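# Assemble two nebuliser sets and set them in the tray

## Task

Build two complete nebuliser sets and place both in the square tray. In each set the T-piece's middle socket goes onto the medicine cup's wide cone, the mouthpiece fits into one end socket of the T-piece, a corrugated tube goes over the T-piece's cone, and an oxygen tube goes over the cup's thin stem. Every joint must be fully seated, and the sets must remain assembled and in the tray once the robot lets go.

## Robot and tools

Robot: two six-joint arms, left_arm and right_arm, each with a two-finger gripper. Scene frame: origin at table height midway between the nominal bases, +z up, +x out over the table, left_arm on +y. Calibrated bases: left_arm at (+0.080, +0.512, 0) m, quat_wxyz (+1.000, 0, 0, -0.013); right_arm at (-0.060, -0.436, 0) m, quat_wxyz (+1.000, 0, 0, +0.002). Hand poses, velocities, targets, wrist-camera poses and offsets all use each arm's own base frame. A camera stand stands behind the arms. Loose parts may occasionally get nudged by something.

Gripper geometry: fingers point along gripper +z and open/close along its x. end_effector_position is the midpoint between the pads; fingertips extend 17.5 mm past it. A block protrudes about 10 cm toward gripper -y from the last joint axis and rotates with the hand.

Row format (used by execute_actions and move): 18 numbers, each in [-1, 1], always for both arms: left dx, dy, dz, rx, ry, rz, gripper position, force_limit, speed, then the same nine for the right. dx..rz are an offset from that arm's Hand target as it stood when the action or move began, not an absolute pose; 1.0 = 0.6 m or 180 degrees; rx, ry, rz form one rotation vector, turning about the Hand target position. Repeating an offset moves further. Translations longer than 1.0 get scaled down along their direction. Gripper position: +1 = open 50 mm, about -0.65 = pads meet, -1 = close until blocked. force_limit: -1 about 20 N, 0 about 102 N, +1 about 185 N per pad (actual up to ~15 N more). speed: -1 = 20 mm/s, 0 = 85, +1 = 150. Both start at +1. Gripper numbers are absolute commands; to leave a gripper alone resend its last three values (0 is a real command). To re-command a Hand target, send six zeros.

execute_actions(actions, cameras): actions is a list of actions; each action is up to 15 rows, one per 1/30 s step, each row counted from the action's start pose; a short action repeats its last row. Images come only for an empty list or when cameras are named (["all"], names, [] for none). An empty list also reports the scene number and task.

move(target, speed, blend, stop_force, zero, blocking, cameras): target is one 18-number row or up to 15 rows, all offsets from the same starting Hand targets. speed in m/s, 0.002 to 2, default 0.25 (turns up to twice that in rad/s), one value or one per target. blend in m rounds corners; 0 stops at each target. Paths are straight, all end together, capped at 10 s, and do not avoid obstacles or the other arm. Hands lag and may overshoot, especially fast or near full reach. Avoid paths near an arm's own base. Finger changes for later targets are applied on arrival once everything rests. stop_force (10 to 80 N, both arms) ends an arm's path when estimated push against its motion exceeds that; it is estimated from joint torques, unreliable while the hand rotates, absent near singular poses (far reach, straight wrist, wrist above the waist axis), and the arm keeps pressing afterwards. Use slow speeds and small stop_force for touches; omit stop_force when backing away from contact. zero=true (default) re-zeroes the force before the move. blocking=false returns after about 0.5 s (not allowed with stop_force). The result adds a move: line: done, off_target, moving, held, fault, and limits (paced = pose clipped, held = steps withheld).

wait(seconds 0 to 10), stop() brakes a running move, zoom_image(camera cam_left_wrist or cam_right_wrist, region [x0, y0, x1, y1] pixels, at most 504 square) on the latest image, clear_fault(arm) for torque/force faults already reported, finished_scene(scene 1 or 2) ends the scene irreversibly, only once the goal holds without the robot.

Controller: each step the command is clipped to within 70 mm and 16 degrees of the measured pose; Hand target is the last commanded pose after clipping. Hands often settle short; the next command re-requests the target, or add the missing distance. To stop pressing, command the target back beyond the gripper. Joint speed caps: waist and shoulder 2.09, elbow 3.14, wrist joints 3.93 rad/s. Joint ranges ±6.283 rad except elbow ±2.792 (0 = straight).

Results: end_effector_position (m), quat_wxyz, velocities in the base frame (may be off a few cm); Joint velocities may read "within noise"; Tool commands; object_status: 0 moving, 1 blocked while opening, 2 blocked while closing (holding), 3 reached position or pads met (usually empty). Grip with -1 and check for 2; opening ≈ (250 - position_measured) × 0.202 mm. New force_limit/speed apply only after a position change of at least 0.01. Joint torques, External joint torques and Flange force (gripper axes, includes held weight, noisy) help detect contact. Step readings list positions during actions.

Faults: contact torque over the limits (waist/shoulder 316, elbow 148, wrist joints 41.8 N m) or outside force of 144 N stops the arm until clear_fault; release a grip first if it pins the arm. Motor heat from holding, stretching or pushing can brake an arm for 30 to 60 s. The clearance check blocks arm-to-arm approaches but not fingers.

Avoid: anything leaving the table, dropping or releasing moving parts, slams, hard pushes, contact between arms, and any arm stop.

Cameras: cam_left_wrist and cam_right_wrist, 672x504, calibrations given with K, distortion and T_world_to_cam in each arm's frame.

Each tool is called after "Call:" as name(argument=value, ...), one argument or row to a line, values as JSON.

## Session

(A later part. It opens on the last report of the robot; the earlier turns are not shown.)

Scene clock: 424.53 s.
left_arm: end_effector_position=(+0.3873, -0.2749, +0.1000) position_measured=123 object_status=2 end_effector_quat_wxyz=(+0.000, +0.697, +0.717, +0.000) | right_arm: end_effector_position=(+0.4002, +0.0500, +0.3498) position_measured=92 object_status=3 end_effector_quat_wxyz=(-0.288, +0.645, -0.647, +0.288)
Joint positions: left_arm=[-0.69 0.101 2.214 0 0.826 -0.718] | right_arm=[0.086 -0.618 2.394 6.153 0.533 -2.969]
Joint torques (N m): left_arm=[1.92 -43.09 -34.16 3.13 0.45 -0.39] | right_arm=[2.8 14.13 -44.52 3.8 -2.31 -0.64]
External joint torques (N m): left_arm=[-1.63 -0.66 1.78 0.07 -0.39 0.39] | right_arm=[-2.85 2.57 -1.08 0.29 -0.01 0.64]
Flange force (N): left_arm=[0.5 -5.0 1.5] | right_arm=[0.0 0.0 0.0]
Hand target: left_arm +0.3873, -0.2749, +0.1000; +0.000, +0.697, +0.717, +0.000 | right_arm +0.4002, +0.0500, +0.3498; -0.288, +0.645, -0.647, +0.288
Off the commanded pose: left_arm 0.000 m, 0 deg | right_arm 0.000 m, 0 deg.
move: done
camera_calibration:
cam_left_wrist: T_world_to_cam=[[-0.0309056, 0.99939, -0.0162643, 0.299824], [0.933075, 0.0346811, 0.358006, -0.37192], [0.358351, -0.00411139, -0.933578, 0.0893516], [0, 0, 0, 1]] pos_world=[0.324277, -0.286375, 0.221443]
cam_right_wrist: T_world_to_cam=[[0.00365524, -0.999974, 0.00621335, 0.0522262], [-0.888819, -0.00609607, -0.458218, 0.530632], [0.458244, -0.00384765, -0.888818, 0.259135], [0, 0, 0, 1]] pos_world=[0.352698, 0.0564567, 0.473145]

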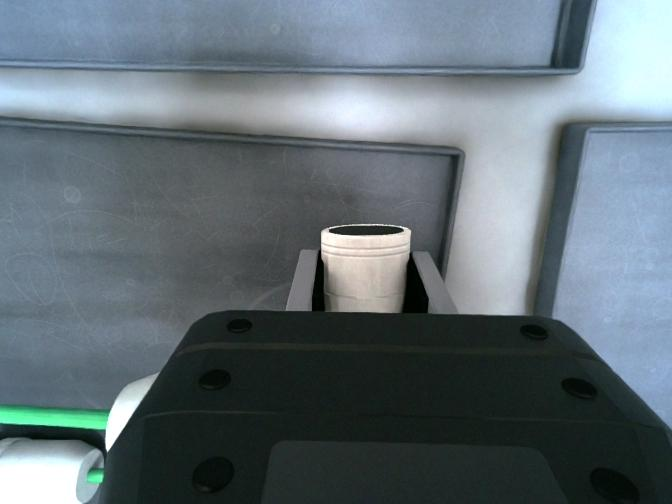

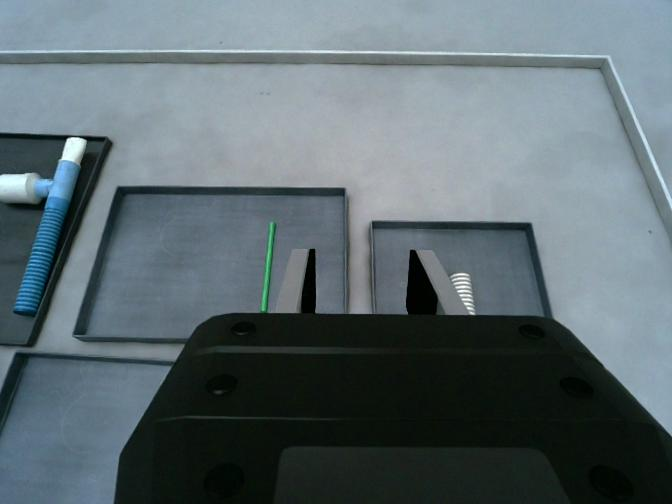

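Call:
move(
  target=[
    [0,0,-0.0667,-0.0222,0,0,-1,0,-0.9,0,0,0,0,0,0,0.4,-0.3,-0.9],
  ],
  speed=0.12,
  cameras=["cam_left_wrist"],
)

Call:
zoom_image(
  camera="cam_left_wrist",
  region=[0, 350, 170, 504],
)

Scene clock: 429.63 s.
left_arm: end_effector_position=(+0.3873, -0.2749, +0.0600) position_measured=123 object_status=2 end_effector_quat_wxyz=(+0.024, +0.697, +0.716, -0.025) | right_arm: end_effector_position=(+0.4002, +0.0500, +0.3498) position_measured=92 object_status=3 end_effector_quat_wxyz=(-0.288, +0.645, -0.647, +0.288)
Joint positions: left_arm=[-0.656 0.144 2.267 -0.087 0.69 -0.618] | right_arm=[0.086 -0.618 2.394 6.153 0.533 -2.969]
Joint torques (N m): left_arm=[2.53 -44.57 -30.75 2.69 0.32 -0.41] | right_arm=[3.17 14.07 -44.79 3.81 -2.29 -0.64]
External joint torques (N m): left_arm=[-2.42 -0.36 1.45 0.1 -0.39 0.4] | right_arm=[-3.16 2.59 -0.78 0.27 -0.04 0.64]
Flange force (N): left_arm=[-1.5 -5.4 1.6] | right_arm=[0.0 0.0 0.0]
Hand target: left_arm +0.3873, -0.2749, +0.0600; +0.024, +0.697, +0.716, -0.025 | right_arm +0.4002, +0.0500, +0.3498; -0.288, +0.645, -0.647, +0.288
Off the commanded pose: left_arm 0.000 m, 0 deg | right_arm 0.000 m, 0 deg.
move: done
camera_calibration:
cam_left_wrist: T_world_to_cam=[[-0.0307994, 0.995833, -0.0858379, 0.302422], [0.933043, 0.059442, 0.354821, -0.350582], [0.358445, -0.0691621, -0.930985, 0.0338866], [0, 0, 0, 1]] pos_world=[0.324276, -0.277978, 0.181901]
Images, in order (width x height): cam_left_wrist 672x504.

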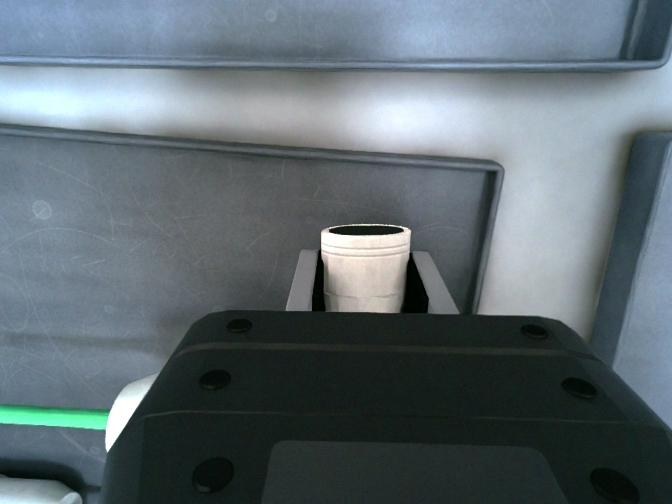

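Scaled by 2.965 from the camera's 672x504 image, which has a finer 960x720 frame.

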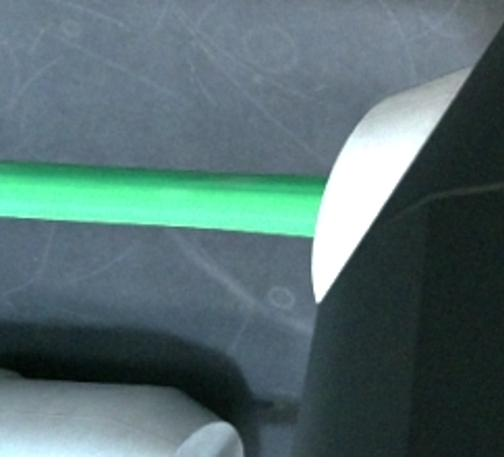

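Call:
move(
  target=[0,0,-0.0683,0,0,0,-1,0,-0.9,0,0,0,0,0,0,0.4,-0.3,-0.9],
  speed=0.012,
  stop_force=10,
  cameras=["cam_left_wrist"],
)

Call:
zoom_image(
  camera="cam_left_wrist",
  region=[0, 350, 170, 504],
)

Scene clock: 433.60 s.
left_arm: end_effector_position=(+0.3873, -0.2749, +0.0218) position_measured=123 object_status=2 end_effector_quat_wxyz=(+0.024, +0.697, +0.716, -0.025) | right_arm: end_effector_position=(+0.4002, +0.0500, +0.3498) position_measured=92 object_status=3 end_effector_quat_wxyz=(-0.288, +0.645, -0.647, +0.288)
Joint positions: left_arm=[-0.656 0.207 2.292 -0.098 0.602 -0.604] | right_arm=[0.086 -0.618 2.394 6.153 0.533 -2.969]
Joint torques (N m): left_arm=[1.79 -34.63 -21.41 2.54 -0.76 -0.57] | right_arm=[3.19 14.8 -44.55 3.75 -2.29 -0.6]
External joint torques (N m): left_arm=[-1.61 -13.8 -4.86 -0.04 0.69 0.56] | right_arm=[-3.22 1.98 -1.04 0.33 -0.04 0.6]
Flange force (N): left_arm=[1.5 -8.7 -28.2] | right_arm=[0.0 0.0 0.0]
Hand target: left_arm +0.3873, -0.2749, +0.0218; +0.024, +0.697, +0.716, -0.025 (not the last commanded pose) | right_arm +0.4002, +0.0500, +0.3498; -0.288, +0.645, -0.647, +0.288
Off the commanded pose: left_arm 0.003 m, 0 deg | right_arm 0.000 m, 0 deg.
move: contact (left_arm)
camera_calibration:
cam_left_wrist: T_world_to_cam=[[-0.0308928, 0.995827, -0.0858719, 0.299176], [0.93304, 0.0595411, 0.354813, -0.336998], [0.358445, -0.0691607, -0.930986, -0.00167661], [0, 0, 0, 1]] pos_world=[0.324276, -0.277979, 0.143701]
Images, in order (width x height): cam_left_wrist 672x504.

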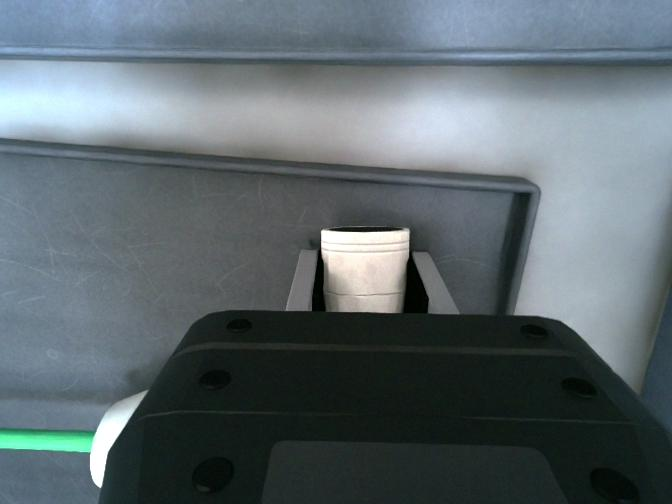

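Scaled by 2.965 from the camera's 672x504 image, which has a finer 960x720 frame.

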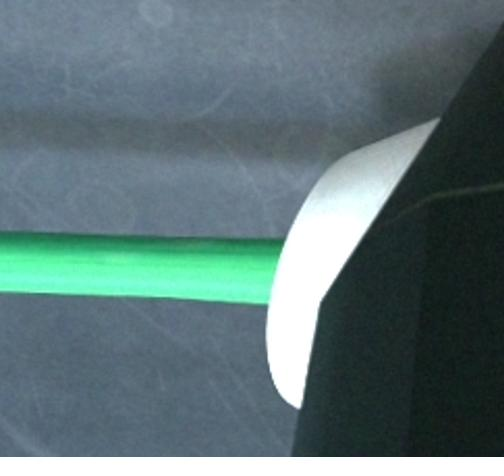

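Call:
move(
  target=[
    [0,0,0.0012,0,0,0,-1,0,-0.9,0,0,0,0,0,0,0.4,-0.3,-0.9],
    [0,0,0.0012,0,0,0,0.3,0,-0.95,0,0,0,0,0,0,0.4,-0.3,-0.9],
    [0,0,0.0012,0,0,0,0.45,0,-0.95,0,0,0,0,0,0,0.4,-0.3,-0.9],
    [0,0.0035,0.05,0,0,0,0.45,0,-0.95,0,0,0,0,0,0,0.4,-0.3,-0.9],
    [0,0.01,0.15,0,0,0,0.45,0,-0.95,0,0,0,0,0,0,0.4,-0.3,-0.9],
  ],
  speed=[0.02,0.02,0.02,0.04,0.12],
  blend=[0,0,0,0.005,0],
  cameras=["cam_left_wrist"],
)

Scene clock: 438.63 s.
left_arm: end_effector_position=(+0.3873, -0.2689, +0.1118) position_measured=85 object_status=3 end_effector_quat_wxyz=(+0.024, +0.697, +0.716, -0.025) | right_arm: end_effector_position=(+0.4002, +0.0500, +0.3498) position_measured=92 object_status=3 end_effector_quat_wxyz=(-0.288, +0.645, -0.647, +0.288)
Joint positions: left_arm=[-0.646 0.064 2.229 -0.077 0.808 -0.621] | right_arm=[0.086 -0.618 2.394 6.153 0.533 -2.969]
Joint torques (N m): left_arm=[1.88 -39.07 -34.42 3.05 0.35 -0.44] | right_arm=[3.09 14.87 -44.62 3.77 -2.24 -0.62]
External joint torques (N m): left_arm=[-1.92 -0.61 1.39 0.08 -0.43 0.44] | right_arm=[-3.15 2.03 -0.87 0.3 -0.08 0.62]
Flange force (N): left_arm=[-0.6 -4.8 1.6] | right_arm=[0.0 0.0 0.0]
Hand target: left_arm +0.3873, -0.2689, +0.1118; +0.024, +0.697, +0.716, -0.025 | right_arm +0.4002, +0.0500, +0.3498; -0.288, +0.645, -0.647, +0.288
Off the commanded pose: left_arm 0.000 m, 0 deg | right_arm 0.000 m, 0 deg.
move: done
camera_calibration:
cam_left_wrist: T_world_to_cam=[[-0.0308834, 0.995827, -0.0858718, 0.300836], [0.933006, 0.0595388, 0.354901, -0.36934], [0.358532, -0.0691583, -0.930952, 0.0825913], [0, 0, 0, 1]] pos_world=[0.324276, -0.271879, 0.233801]
Images, in order (width x height): cam_left_wrist 672x504.

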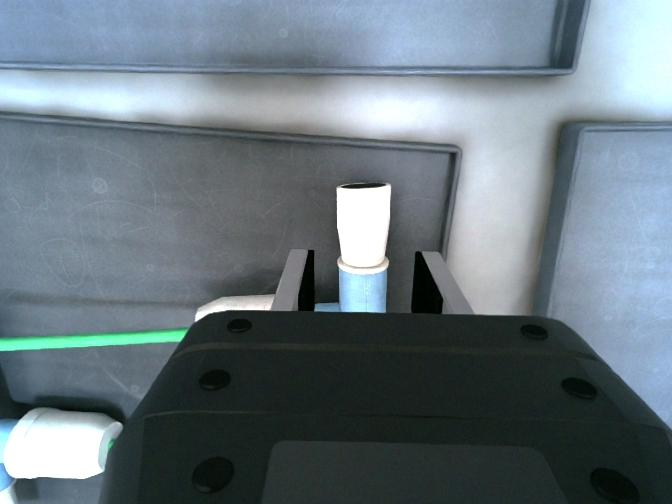

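Call:
move(
  target=[0.2045,-0.1885,0.5137,0.0222,0,0,0.45,0,-0.95,0,0,0,0,0,0,0.4,-0.3,-0.9],
  speed=0.3,
  cameras=["cam_left_wrist","cam_right_wrist"],
)

Scene clock: 440.33 s.
left_arm: end_effector_position=(+0.5100, -0.3820, +0.4199) position_measured=85 object_status=3 end_effector_quat_wxyz=(+0.000, +0.697, +0.717, +0.000) | right_arm: end_effector_position=(+0.4002, +0.0500, +0.3498) position_measured=92 object_status=3 end_effector_quat_wxyz=(-0.288, +0.645, -0.647, +0.288)
Joint positions: left_arm=[-0.697 0.13 1.543 0 1.469 -0.725] | right_arm=[0.086 -0.618 2.394 6.153 0.533 -2.969]
Joint torques (N m): left_arm=[2.52 -57.16 -46.18 4.25 0.43 -0.41] | right_arm=[3.6 14.4 -44.44 3.76 -2.29 -0.59]
External joint torques (N m): left_arm=[-2.55 -0.52 2.29 0.07 -0.38 0.41] | right_arm=[-3.67 2.42 -1.1 0.31 -0.03 0.6]
Flange force (N): left_arm=[0.7 -6.3 4.3] | right_arm=[0.0 0.0 0.0]
Hand target: left_arm +0.5100, -0.3820, +0.4200; +0.000, +0.697, +0.717, +0.000 | right_arm +0.4002, +0.0500, +0.3498; -0.288, +0.645, -0.647, +0.288
Off the commanded pose: left_arm 0.000 m, 0 deg | right_arm 0.000 m, 0 deg.
move: done
camera_calibration:
cam_left_wrist: T_world_to_cam=[[-0.0308481, 0.999394, -0.0161367, 0.415861], [0.933077, 0.0345818, 0.35801, -0.597259], [0.358351, -0.0040128, -0.933578, 0.343631], [0, 0, 0, 1]] pos_world=[0.446976, -0.393576, 0.541342]
cam_right_wrist: T_world_to_cam=[[0.00365524, -0.999974, 0.00621335, 0.0522262], [-0.888819, -0.00609607, -0.458218, 0.530632], [0.458244, -0.00384765, -0.888818, 0.259135], [0, 0, 0, 1]] pos_world=[0.352698, 0.0564567, 0.473145]

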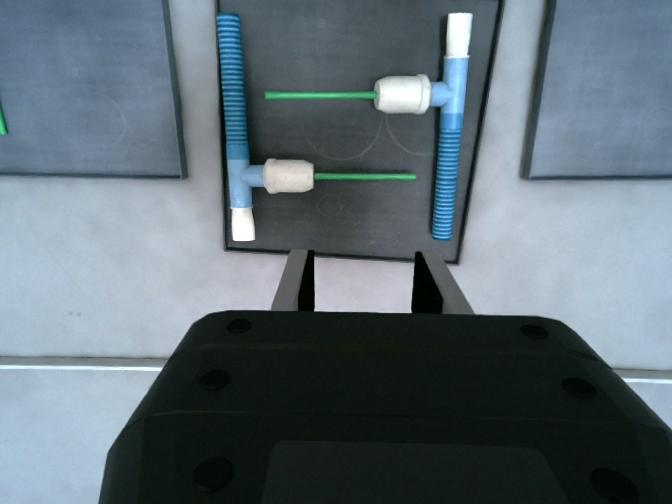

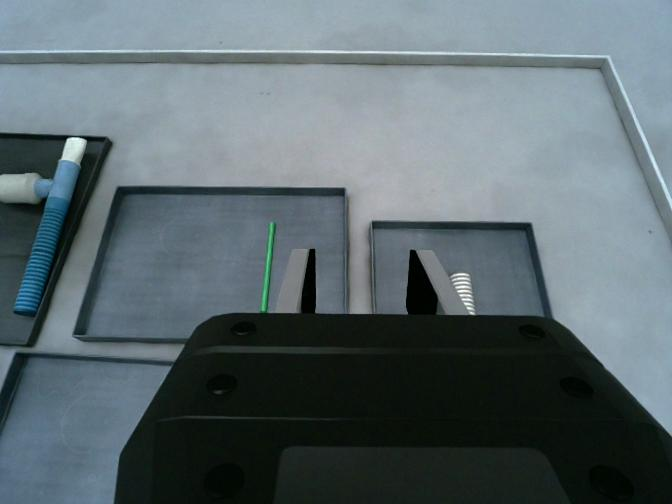

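Both sets are in the tray; let me check closely.

Call:
zoom_image(
  camera="cam_left_wrist",
  region=[200, 0, 350, 260],
)

Call:
zoom_image(
  camera="cam_left_wrist",
  region=[350, 0, 500, 260],
)

Call:
zoom_image(
  camera="cam_left_wrist",
  region=[205, 150, 285, 260],
)

Call:
zoom_image(
  camera="cam_left_wrist",
  region=[420, 0, 500, 140],
)

Scaled by 1.938 from the camera's 672x504 image, which has a finer 960x720 frame.

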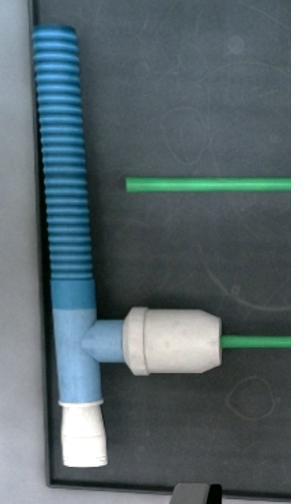

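Scaled by 1.938 from the camera's 672x504 image, which has a finer 960x720 frame.

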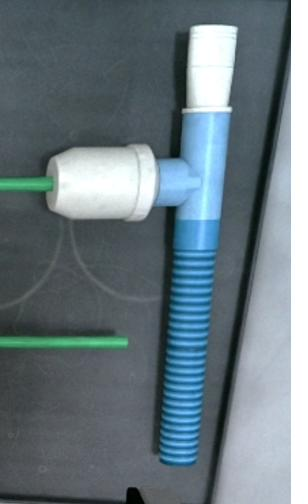

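Scaled by 4.582 from the camera's 672x504 image, which has a finer 960x720 frame.

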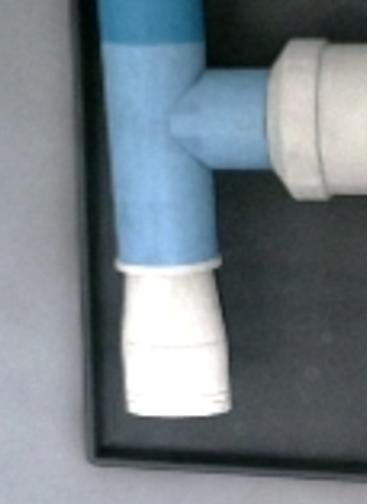

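Scaled by 3.600 from the camera's 672x504 image, which has a finer 960x720 frame.

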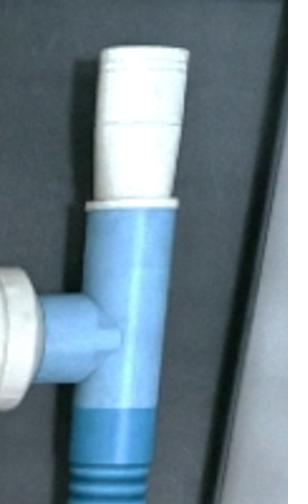

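Call:
zoom_image(
  camera="cam_left_wrist",
  region=[205, 0, 285, 80],
)

Call:
zoom_image(
  camera="cam_right_wrist",
  region=[0, 240, 100, 350],
)

Scaled by 6.300 from the camera's 672x504 image, which has a finer 960x720 frame.

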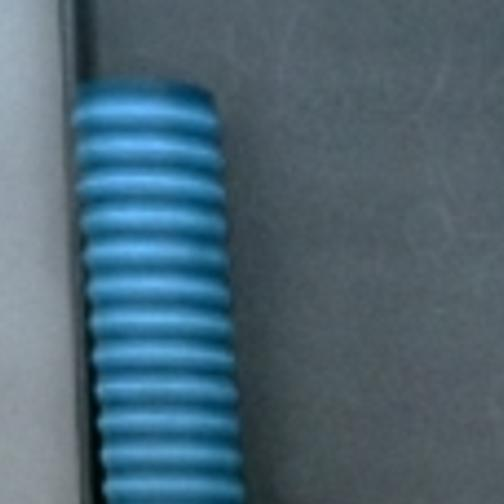

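Scaled by 4.582 from the camera's 672x504 image, which has a finer 960x720 frame.

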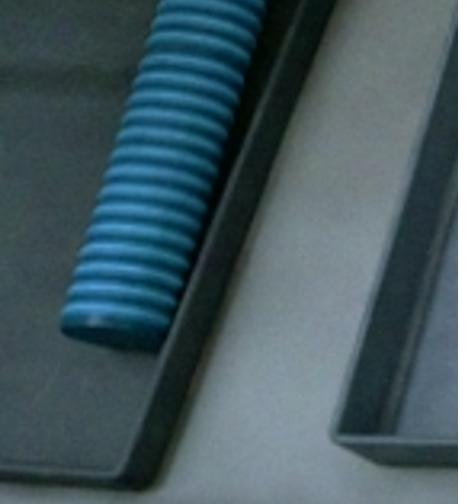

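Call:
finished_scene(
  scene=2,
)

The scene is finished: the task was done.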